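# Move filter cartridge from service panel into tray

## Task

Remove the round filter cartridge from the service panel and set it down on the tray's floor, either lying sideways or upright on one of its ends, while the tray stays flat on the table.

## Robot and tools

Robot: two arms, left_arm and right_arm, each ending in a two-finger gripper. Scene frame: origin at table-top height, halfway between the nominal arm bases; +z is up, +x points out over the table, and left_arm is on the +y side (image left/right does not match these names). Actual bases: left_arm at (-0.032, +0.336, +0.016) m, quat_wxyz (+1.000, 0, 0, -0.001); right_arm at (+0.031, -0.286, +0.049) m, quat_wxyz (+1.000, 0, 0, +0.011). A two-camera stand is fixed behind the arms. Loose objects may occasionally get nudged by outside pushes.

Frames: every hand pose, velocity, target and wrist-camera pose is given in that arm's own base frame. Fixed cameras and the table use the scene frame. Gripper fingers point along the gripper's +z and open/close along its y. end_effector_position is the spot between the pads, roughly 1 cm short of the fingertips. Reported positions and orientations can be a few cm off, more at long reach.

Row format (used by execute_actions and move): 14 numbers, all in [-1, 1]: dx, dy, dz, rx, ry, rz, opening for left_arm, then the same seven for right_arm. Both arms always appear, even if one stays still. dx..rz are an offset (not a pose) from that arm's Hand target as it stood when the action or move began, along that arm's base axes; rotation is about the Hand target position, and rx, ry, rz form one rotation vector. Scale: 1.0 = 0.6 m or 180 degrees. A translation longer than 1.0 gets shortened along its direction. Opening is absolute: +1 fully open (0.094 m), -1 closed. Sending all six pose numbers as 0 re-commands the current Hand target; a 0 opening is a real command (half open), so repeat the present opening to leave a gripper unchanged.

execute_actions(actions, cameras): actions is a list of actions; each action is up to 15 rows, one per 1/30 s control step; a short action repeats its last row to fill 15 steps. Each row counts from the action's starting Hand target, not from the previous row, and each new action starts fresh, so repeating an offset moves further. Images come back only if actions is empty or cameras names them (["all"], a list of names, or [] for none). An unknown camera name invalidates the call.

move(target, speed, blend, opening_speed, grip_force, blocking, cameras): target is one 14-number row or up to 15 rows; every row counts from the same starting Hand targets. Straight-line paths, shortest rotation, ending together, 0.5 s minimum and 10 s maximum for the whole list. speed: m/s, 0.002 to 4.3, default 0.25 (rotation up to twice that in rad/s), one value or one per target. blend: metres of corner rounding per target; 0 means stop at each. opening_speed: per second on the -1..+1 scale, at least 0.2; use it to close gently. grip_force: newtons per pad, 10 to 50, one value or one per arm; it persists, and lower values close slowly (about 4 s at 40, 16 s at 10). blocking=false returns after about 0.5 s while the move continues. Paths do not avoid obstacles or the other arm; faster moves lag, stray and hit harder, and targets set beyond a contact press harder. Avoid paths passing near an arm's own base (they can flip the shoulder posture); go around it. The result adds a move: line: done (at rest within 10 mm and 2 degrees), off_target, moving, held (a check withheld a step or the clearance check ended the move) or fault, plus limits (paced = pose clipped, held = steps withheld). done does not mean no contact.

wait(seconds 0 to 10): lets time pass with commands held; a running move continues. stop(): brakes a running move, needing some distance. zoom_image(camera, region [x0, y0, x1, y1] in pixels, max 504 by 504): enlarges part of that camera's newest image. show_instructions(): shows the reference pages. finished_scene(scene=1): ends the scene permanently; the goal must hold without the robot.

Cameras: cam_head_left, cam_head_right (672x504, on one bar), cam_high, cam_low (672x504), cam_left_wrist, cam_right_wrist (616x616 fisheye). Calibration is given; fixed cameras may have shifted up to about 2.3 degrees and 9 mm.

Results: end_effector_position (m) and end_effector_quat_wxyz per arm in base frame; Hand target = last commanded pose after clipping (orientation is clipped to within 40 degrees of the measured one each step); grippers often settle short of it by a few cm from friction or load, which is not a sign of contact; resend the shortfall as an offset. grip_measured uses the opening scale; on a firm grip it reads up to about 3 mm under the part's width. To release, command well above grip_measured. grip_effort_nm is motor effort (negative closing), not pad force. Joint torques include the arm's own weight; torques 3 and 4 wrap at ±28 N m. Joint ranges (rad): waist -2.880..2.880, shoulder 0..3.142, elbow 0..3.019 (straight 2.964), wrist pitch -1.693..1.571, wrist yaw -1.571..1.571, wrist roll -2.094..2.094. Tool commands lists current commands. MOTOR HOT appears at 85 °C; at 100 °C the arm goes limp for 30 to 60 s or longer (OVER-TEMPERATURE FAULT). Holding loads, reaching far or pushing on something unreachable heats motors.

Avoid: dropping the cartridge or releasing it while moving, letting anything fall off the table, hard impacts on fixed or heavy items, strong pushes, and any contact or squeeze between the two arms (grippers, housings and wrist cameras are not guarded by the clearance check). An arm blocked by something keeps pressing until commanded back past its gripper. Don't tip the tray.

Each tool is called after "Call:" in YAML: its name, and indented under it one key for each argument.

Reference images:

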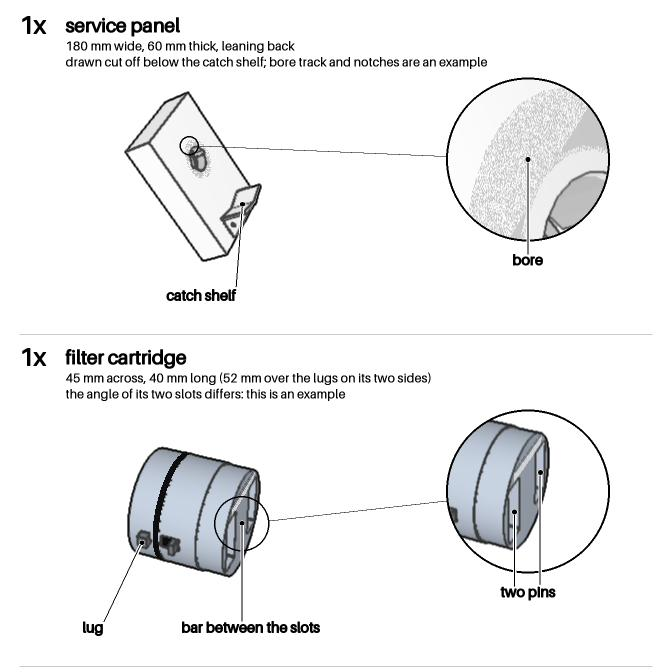

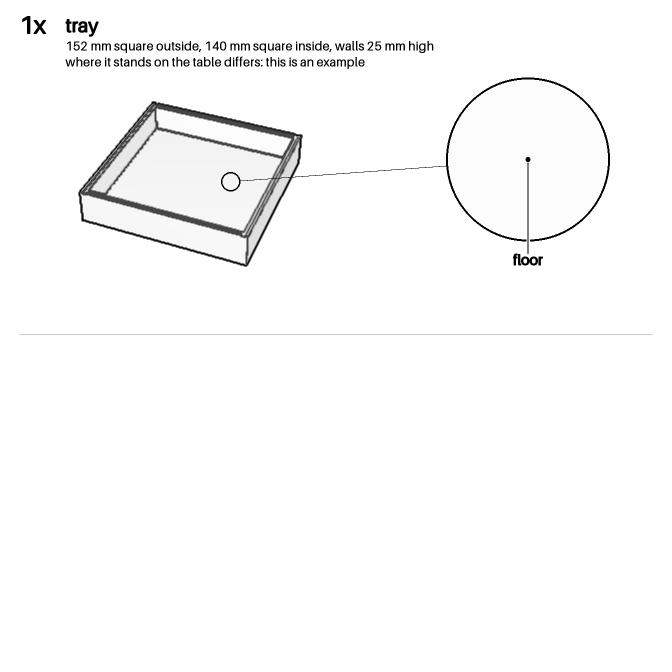

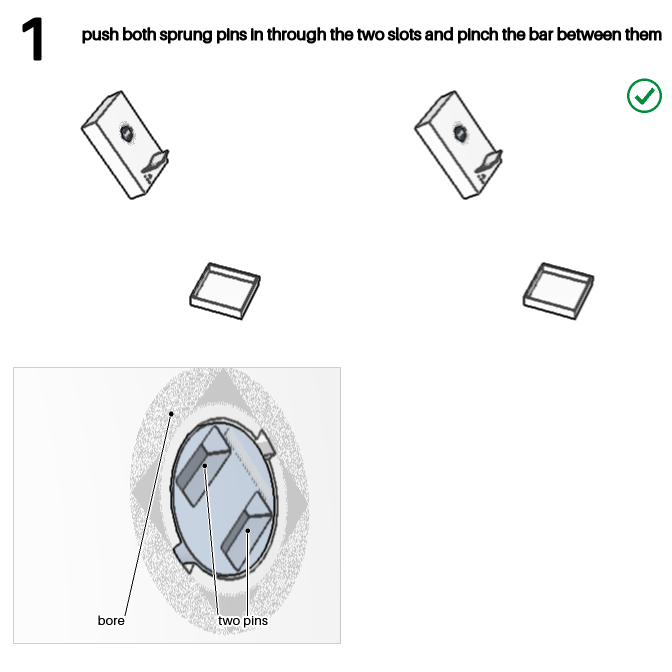

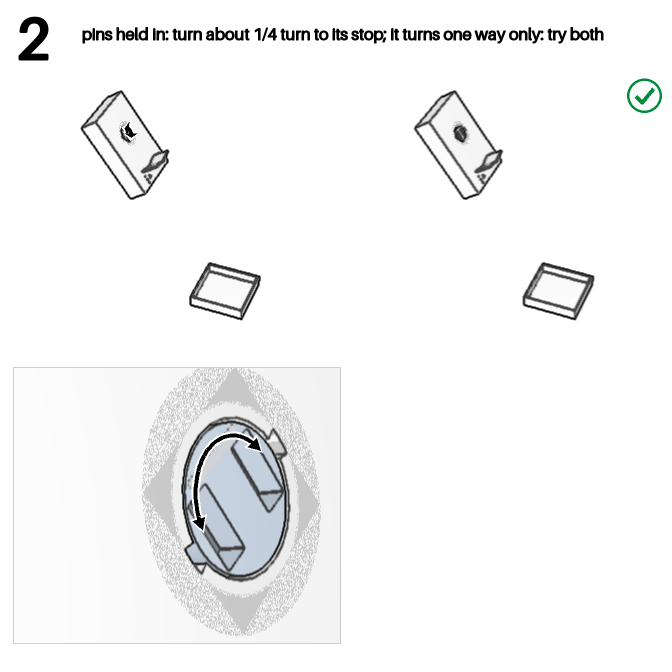

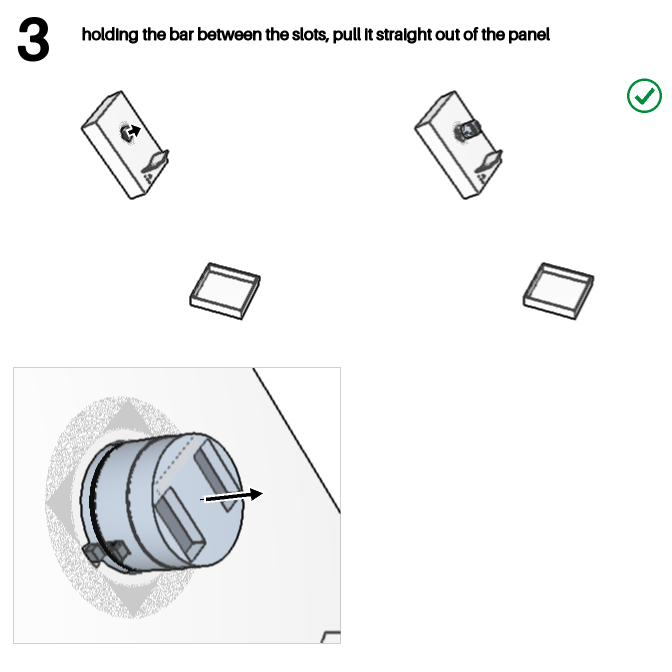

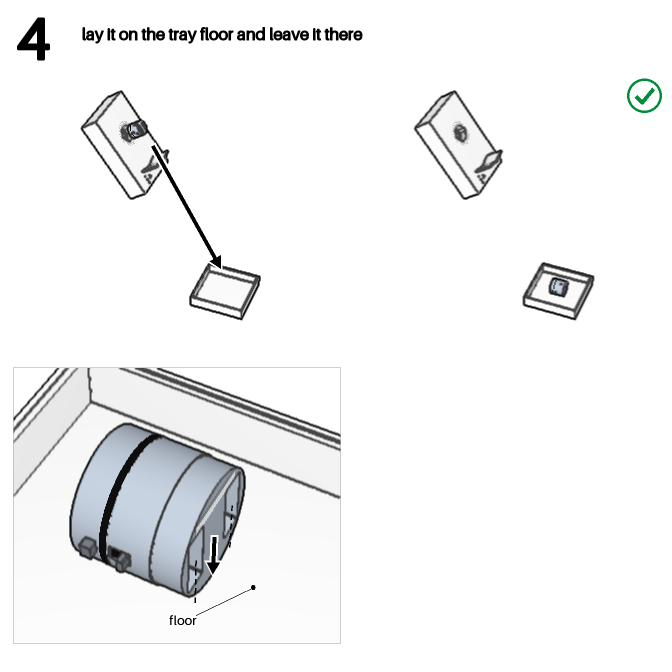

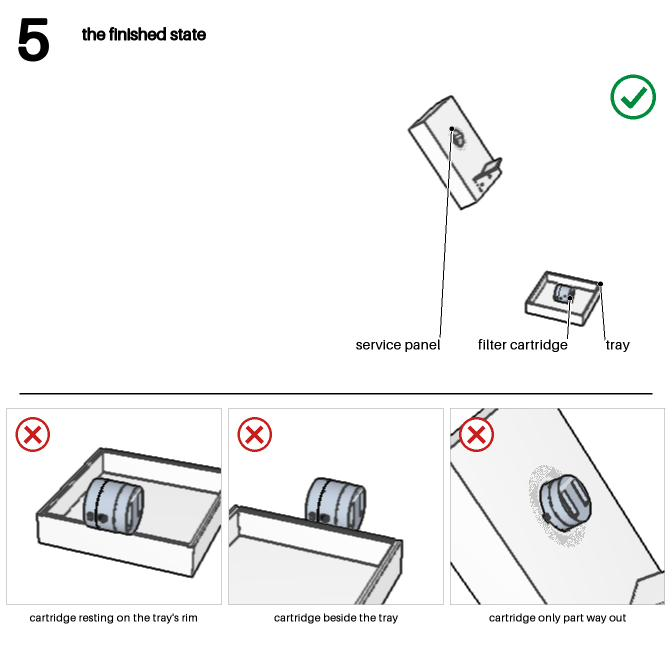

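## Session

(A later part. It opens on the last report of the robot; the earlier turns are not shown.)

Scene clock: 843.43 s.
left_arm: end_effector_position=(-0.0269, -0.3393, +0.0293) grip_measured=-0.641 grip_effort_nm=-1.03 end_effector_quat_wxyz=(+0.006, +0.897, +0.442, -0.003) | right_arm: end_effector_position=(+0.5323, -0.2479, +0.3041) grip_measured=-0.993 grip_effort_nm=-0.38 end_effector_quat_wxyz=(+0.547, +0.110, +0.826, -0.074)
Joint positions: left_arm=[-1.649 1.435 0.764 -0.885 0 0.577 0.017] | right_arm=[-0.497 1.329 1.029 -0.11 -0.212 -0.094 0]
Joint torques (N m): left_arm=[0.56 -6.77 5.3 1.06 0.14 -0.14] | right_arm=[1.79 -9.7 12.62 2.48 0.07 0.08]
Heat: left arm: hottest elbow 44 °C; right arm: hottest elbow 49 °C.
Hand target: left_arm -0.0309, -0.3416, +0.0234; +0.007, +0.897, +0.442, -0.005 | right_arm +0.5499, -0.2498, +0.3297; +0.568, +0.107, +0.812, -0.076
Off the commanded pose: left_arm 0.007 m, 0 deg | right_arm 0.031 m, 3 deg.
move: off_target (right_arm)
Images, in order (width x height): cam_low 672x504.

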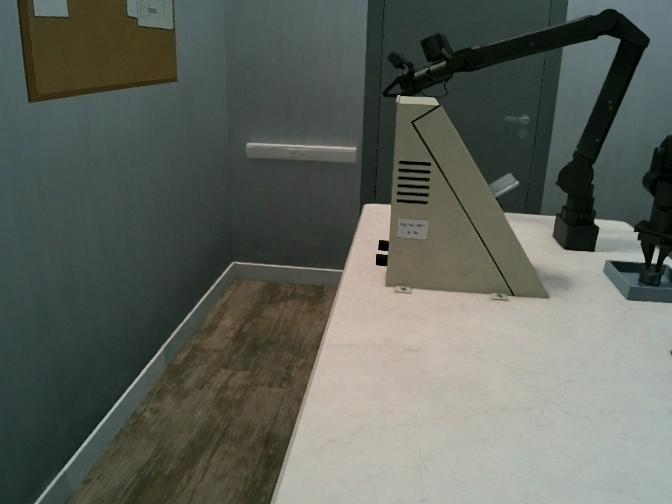

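Call:
move:
  target: [0, 0, 0, 0, 0, 0, -0.50, 0, 0, 0, 0, 0, 0, -1]
  speed: 0.03
  opening_speed: 0.5
  cameras: ["cam_low", "cam_left_wrist"]

Call:
zoom_image:
  camera: "cam_left_wrist"
  region: [230, 300, 360, 430]

Call:
zoom_image:
  camera: "cam_low"
  region: [600, 220, 672, 320]

Scene clock: 856.60 s.
left_arm: end_effector_position=(-0.0270, -0.3393, +0.0292) grip_measured=-0.503 grip_effort_nm=0.13 end_effector_quat_wxyz=(+0.006, +0.897, +0.442, -0.004) | right_arm: end_effector_position=(+0.5323, -0.2479, +0.3041) grip_measured=-0.993 grip_effort_nm=-0.38 end_effector_quat_wxyz=(+0.547, +0.110, +0.826, -0.074)
Joint positions: left_arm=[-1.649 1.435 0.763 -0.884 0 0.577 0.023] | right_arm=[-0.497 1.329 1.029 -0.11 -0.212 -0.094 0]
Joint torques (N m): left_arm=[0.62 -6.65 5.37 1.28 0.14 -0.13] | right_arm=[1.85 -9.7 12.62 2.48 0.07 0.08]
Heat: left arm: hottest elbow 43 °C; right arm: hottest elbow 49 °C.
Hand target: left_arm -0.0310, -0.3416, +0.0235; +0.007, +0.897, +0.442, -0.006 | right_arm +0.5499, -0.2498, +0.3297; +0.568, +0.107, +0.812, -0.076
Off the commanded pose: left_arm 0.007 m, 0 deg | right_arm 0.031 m, 3 deg.
move: off_target (right_arm)
camera_calibration:
cam_left_wrist: T_world_to_cam=[[-0.816347, 0.575328, 0.0507531, 0.164003], [0.529849, 0.711037, 0.462262, 0.283101], [0.229865, 0.404258, -0.88529, 0.253727], [0, 0, 0, 1]] pos_world=[-0.0744403, -0.398222, 0.0854317]
Images, in order (width x height): cam_low 672x504, cam_left_wrist 616x616.

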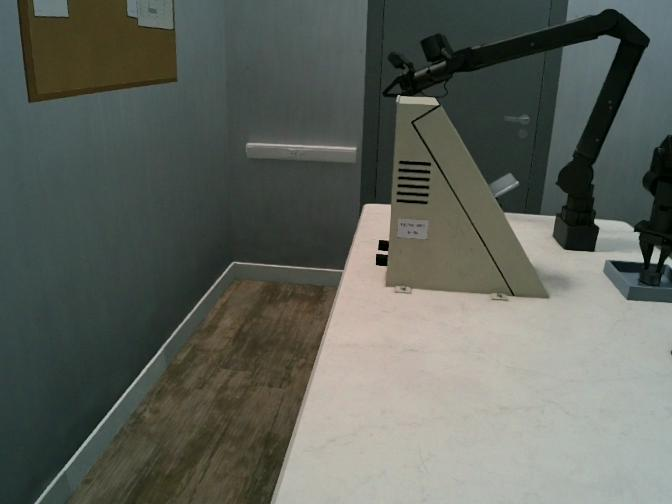

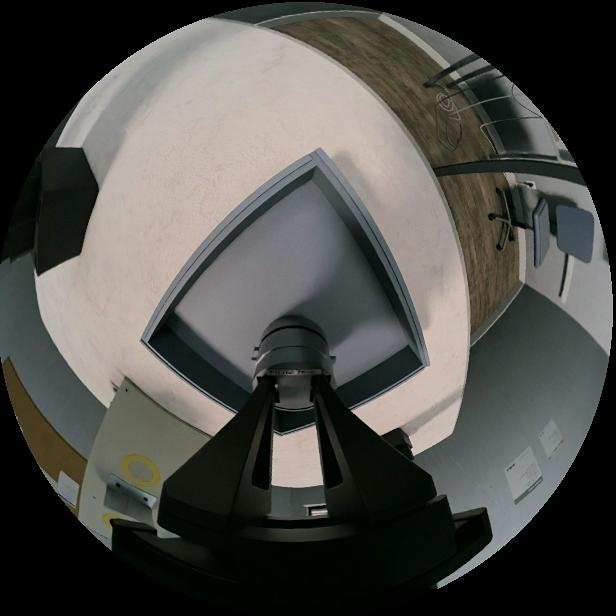

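Scaled by 3.877 from the camera's 616x616 image, which has a finer 880x880 frame.

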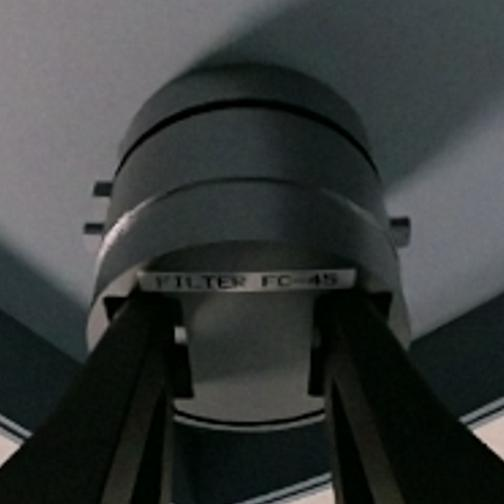

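Scaled by 5.040 from the camera's 672x504 image, which has a finer 960x720 frame.

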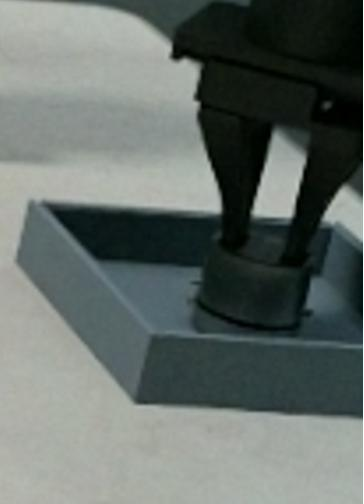

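Call:
move:
  target: [0, -0.004, 0.075, 0, 0, 0, -0.50, 0, 0, 0, 0, 0, 0, -1]
  speed: 0.04
  cameras: ["cam_low", "cam_left_wrist"]

Call:
zoom_image:
  camera: "cam_left_wrist"
  region: [180, 180, 430, 430]

Call:
zoom_image:
  camera: "cam_low"
  region: [600, 220, 672, 320]

Scene clock: 865.37 s.
left_arm: end_effector_position=(-0.0254, -0.3197, +0.0453) grip_measured=-0.502 grip_effort_nm=0.10 end_effector_quat_wxyz=(-0.021, +0.897, +0.442, +0.012) | right_arm: end_effector_position=(+0.5323, -0.2479, +0.3041) grip_measured=-0.993 grip_effort_nm=-0.39 end_effector_quat_wxyz=(+0.547, +0.110, +0.826, -0.074)
Joint positions: left_arm=[-1.649 1.394 0.773 -0.998 0 0.577 0.023] | right_arm=[-0.497 1.329 1.029 -0.11 -0.212 -0.094 0]
Joint torques (N m): left_arm=[0.62 -9.17 9.36 -0.16 0.25 -0.1] | right_arm=[1.73 -9.7 12.62 2.48 0.07 0.08]
Motor temperatures (°C): left_arm=[31 30 42 28 26 30 31] | right_arm=[25 27 49 26 31 26 28]
Heat: left arm: hottest elbow 42 °C; right arm: hottest elbow 49 °C.
Hand target: left_arm -0.0309, -0.3439, +0.0684; +0.007, +0.897, +0.442, -0.006 | right_arm +0.5499, -0.2498, +0.3297; +0.568, +0.107, +0.812, -0.076
Off the commanded pose: left_arm 0.034 m, 4 deg | right_arm 0.031 m, 3 deg.
move: off_target (left_arm, right_arm)
camera_calibration:
cam_left_wrist: T_world_to_cam=[[-0.816675, 0.571142, 0.0826952, 0.150321], [0.527475, 0.680616, 0.50846, 0.249064], [0.234119, 0.458867, -0.857105, 0.276059], [0, 0, 0, 1]] pos_world=[-0.0732421, -0.382046, 0.0975417]
Images, in order (width x height): cam_low 672x504, cam_left_wrist 616x616.

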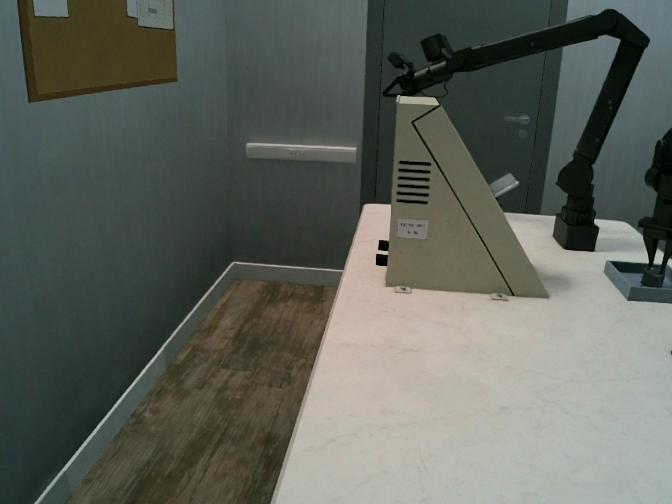

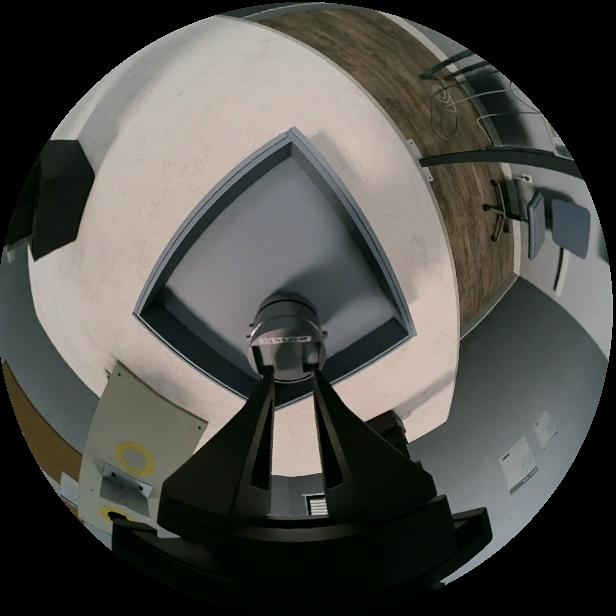

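Scaled by 2.016 from the camera's 616x616 image, which has a finer 880x880 frame.

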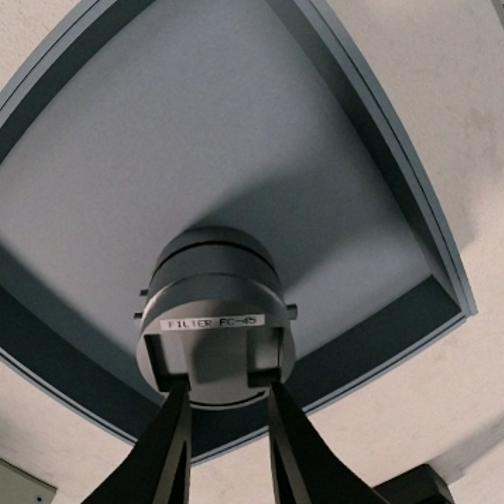

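Scaled by 5.040 from the camera's 672x504 image, which has a finer 960x720 frame.

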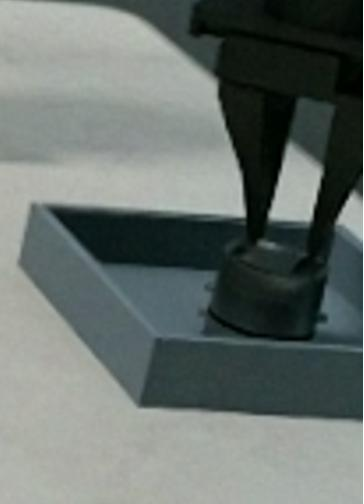

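Call:
zoom_image:
  camera: "cam_left_wrist"
  region: [230, 280, 350, 400]

Call:
zoom_image:
  camera: "cam_low"
  region: [632, 250, 672, 300]

Scaled by 4.200 from the camera's 616x616 image, which has a finer 880x880 frame.

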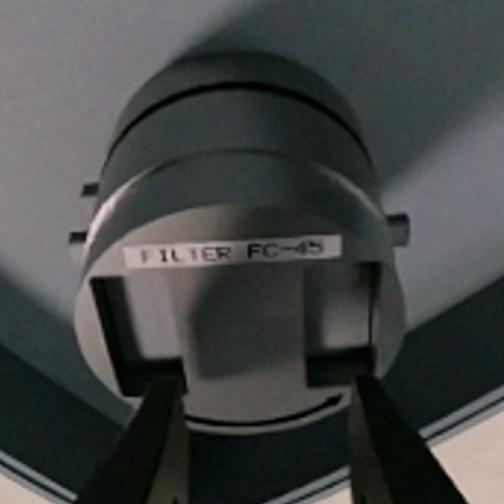

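Scaled by 10.080 from the camera's 672x504 image, which has a finer 960x720 frame.

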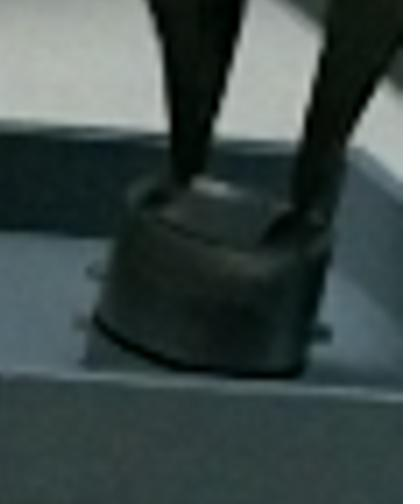

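Call:
move:
  target: [0.005, 0.045, 0.15, 0, 0, 0, -0.50, 0, 0, 0, 0, 0, 0, -1]
  speed: 0.1
  cameras: ["all"]

Call:
zoom_image:
  camera: "cam_left_wrist"
  region: [180, 180, 430, 430]

Call:
zoom_image:
  camera: "cam_low"
  region: [600, 220, 672, 320]

Call:
zoom_image:
  camera: "cam_high"
  region: [270, 120, 350, 190]

Scene clock: 892.13 s.
left_arm: end_effector_position=(-0.0237, -0.2970, +0.1326) grip_measured=-0.502 grip_effort_nm=0.10 end_effector_quat_wxyz=(-0.021, +0.897, +0.442, +0.012) | right_arm: end_effector_position=(+0.5323, -0.2479, +0.3041) grip_measured=-0.993 grip_effort_nm=-0.38 end_effector_quat_wxyz=(+0.547, +0.110, +0.826, -0.074)
Joint positions: left_arm=[-1.649 1.206 0.864 -1.277 0 0.577 0.023] | right_arm=[-0.497 1.329 1.029 -0.11 -0.212 -0.094 0]
Joint torques (N m): left_arm=[1.14 -7.53 10.76 -0.31 0.15 -0.1] | right_arm=[1.79 -9.7 12.62 2.48 0.07 0.08]
Heat: left arm: hottest elbow 46 °C; right arm: hottest elbow 50 °C.
Hand target: left_arm -0.0279, -0.3169, +0.1584; +0.007, +0.897, +0.442, -0.006 | right_arm +0.5499, -0.2498, +0.3297; +0.568, +0.107, +0.812, -0.076
Off the commanded pose: left_arm 0.033 m, 4 deg | right_arm 0.031 m, 3 deg.
move: off_target (left_arm, right_arm)
camera_calibration:
cam_left_wrist: T_world_to_cam=[[-0.816654, 0.571093, 0.0832443, 0.13149], [0.527646, 0.680393, 0.508581, 0.188186], [0.233808, 0.459258, -0.856981, 0.340143], [0, 0, 0, 1]] pos_world=[-0.071442, -0.359347, 0.184842]
cam_right_wrist: T_world_to_cam=[[-0.322876, -0.945374, 0.0449396, -0.0818477], [-0.750784, 0.226928, -0.620344, 0.686855], [0.576259, -0.234034, -0.783041, -0.0411241], [0, 0, 0, 1]] pos_world=[0.512952, -0.242868, 0.397563]

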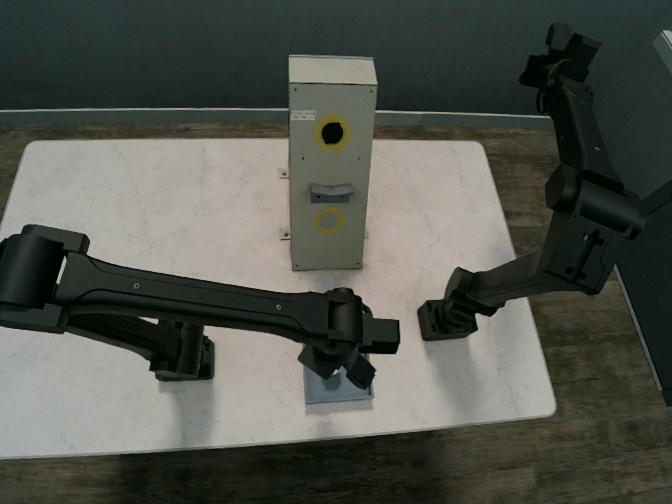

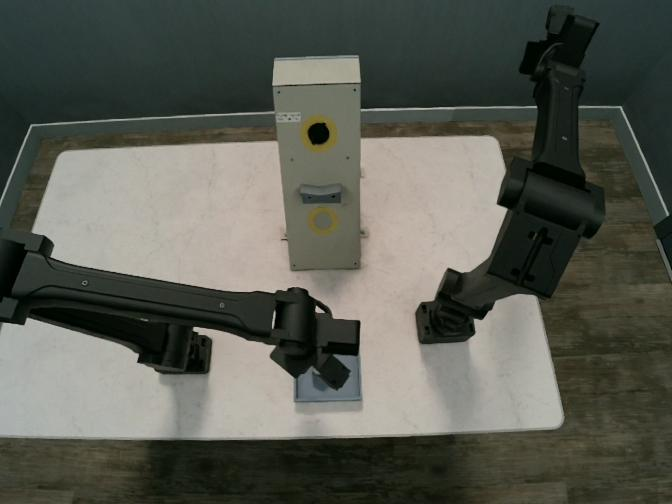

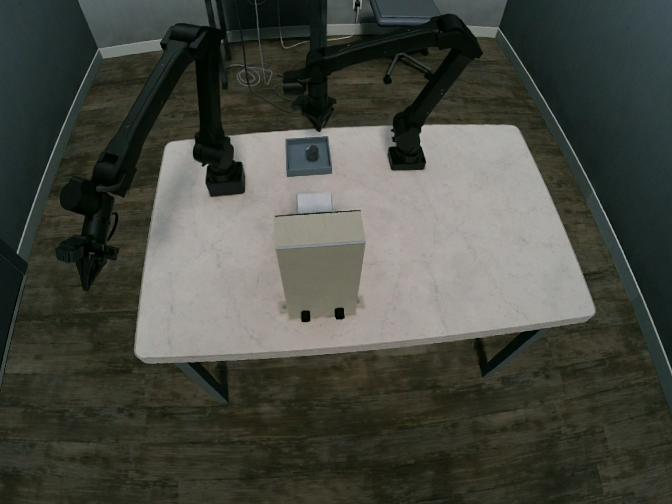

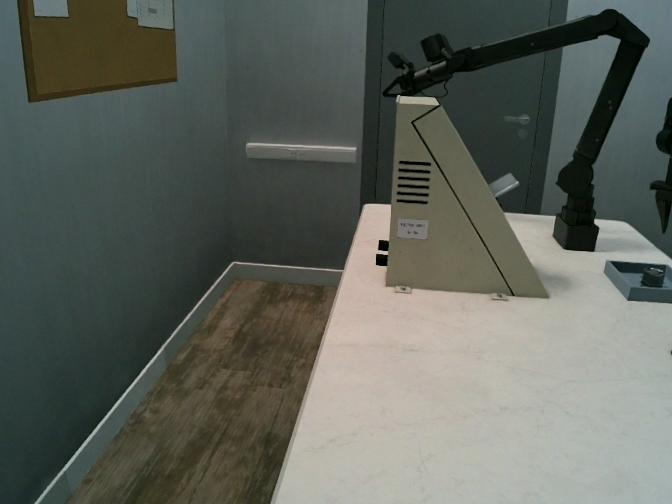

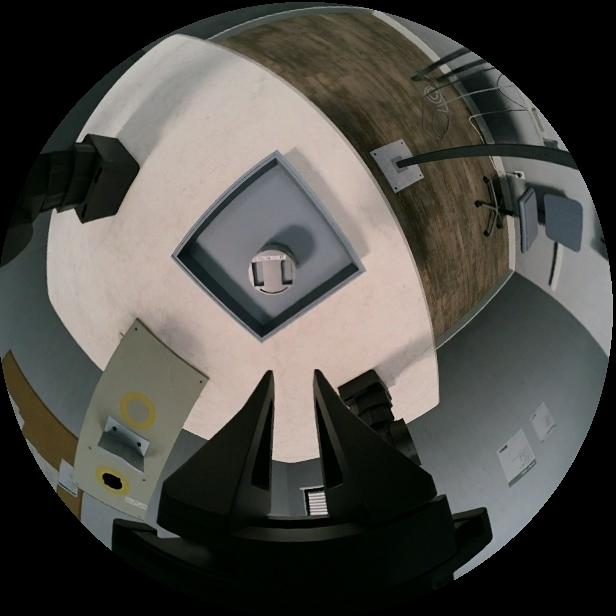

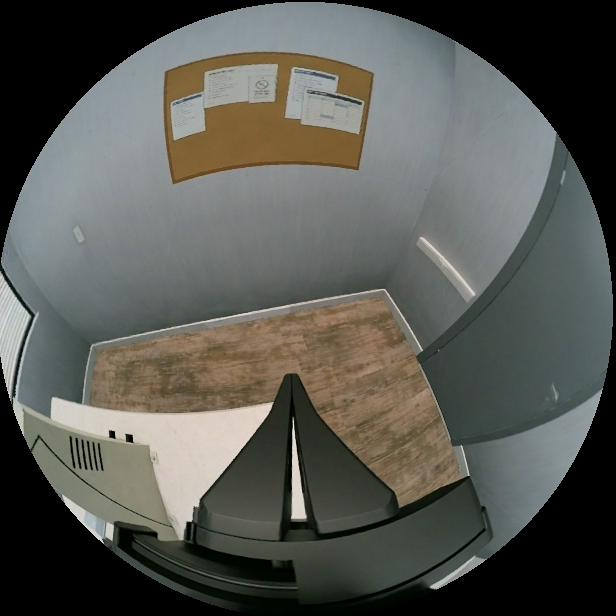

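Scaled by 2.016 from the camera's 616x616 image, which has a finer 880x880 frame.

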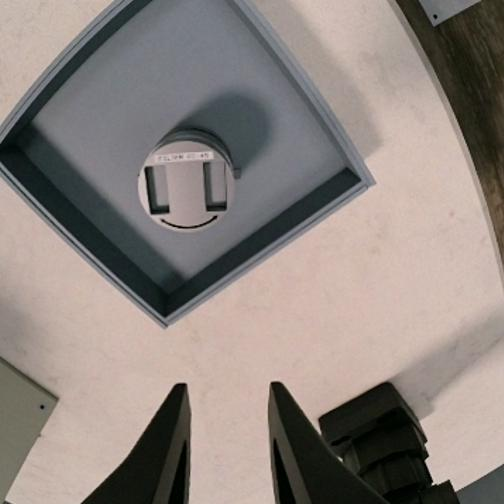

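Scaled by 5.040 from the camera's 672x504 image, which has a finer 960x720 frame.

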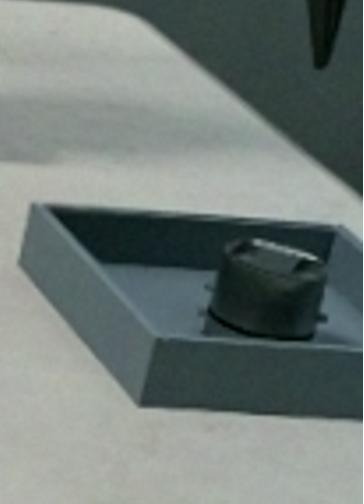

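Scaled by 6.300 from the camera's 672x504 image, which has a finer 960x720 frame.

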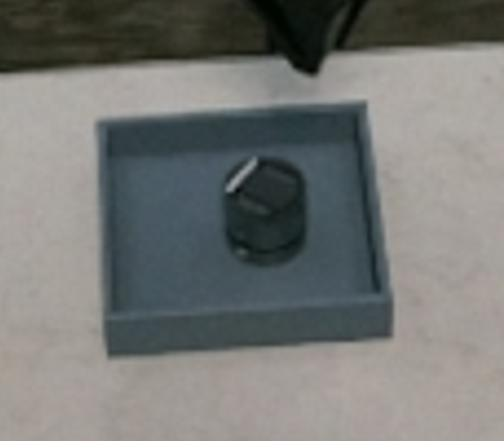

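Call:
finished_scene:

The scene is finished: the task was done.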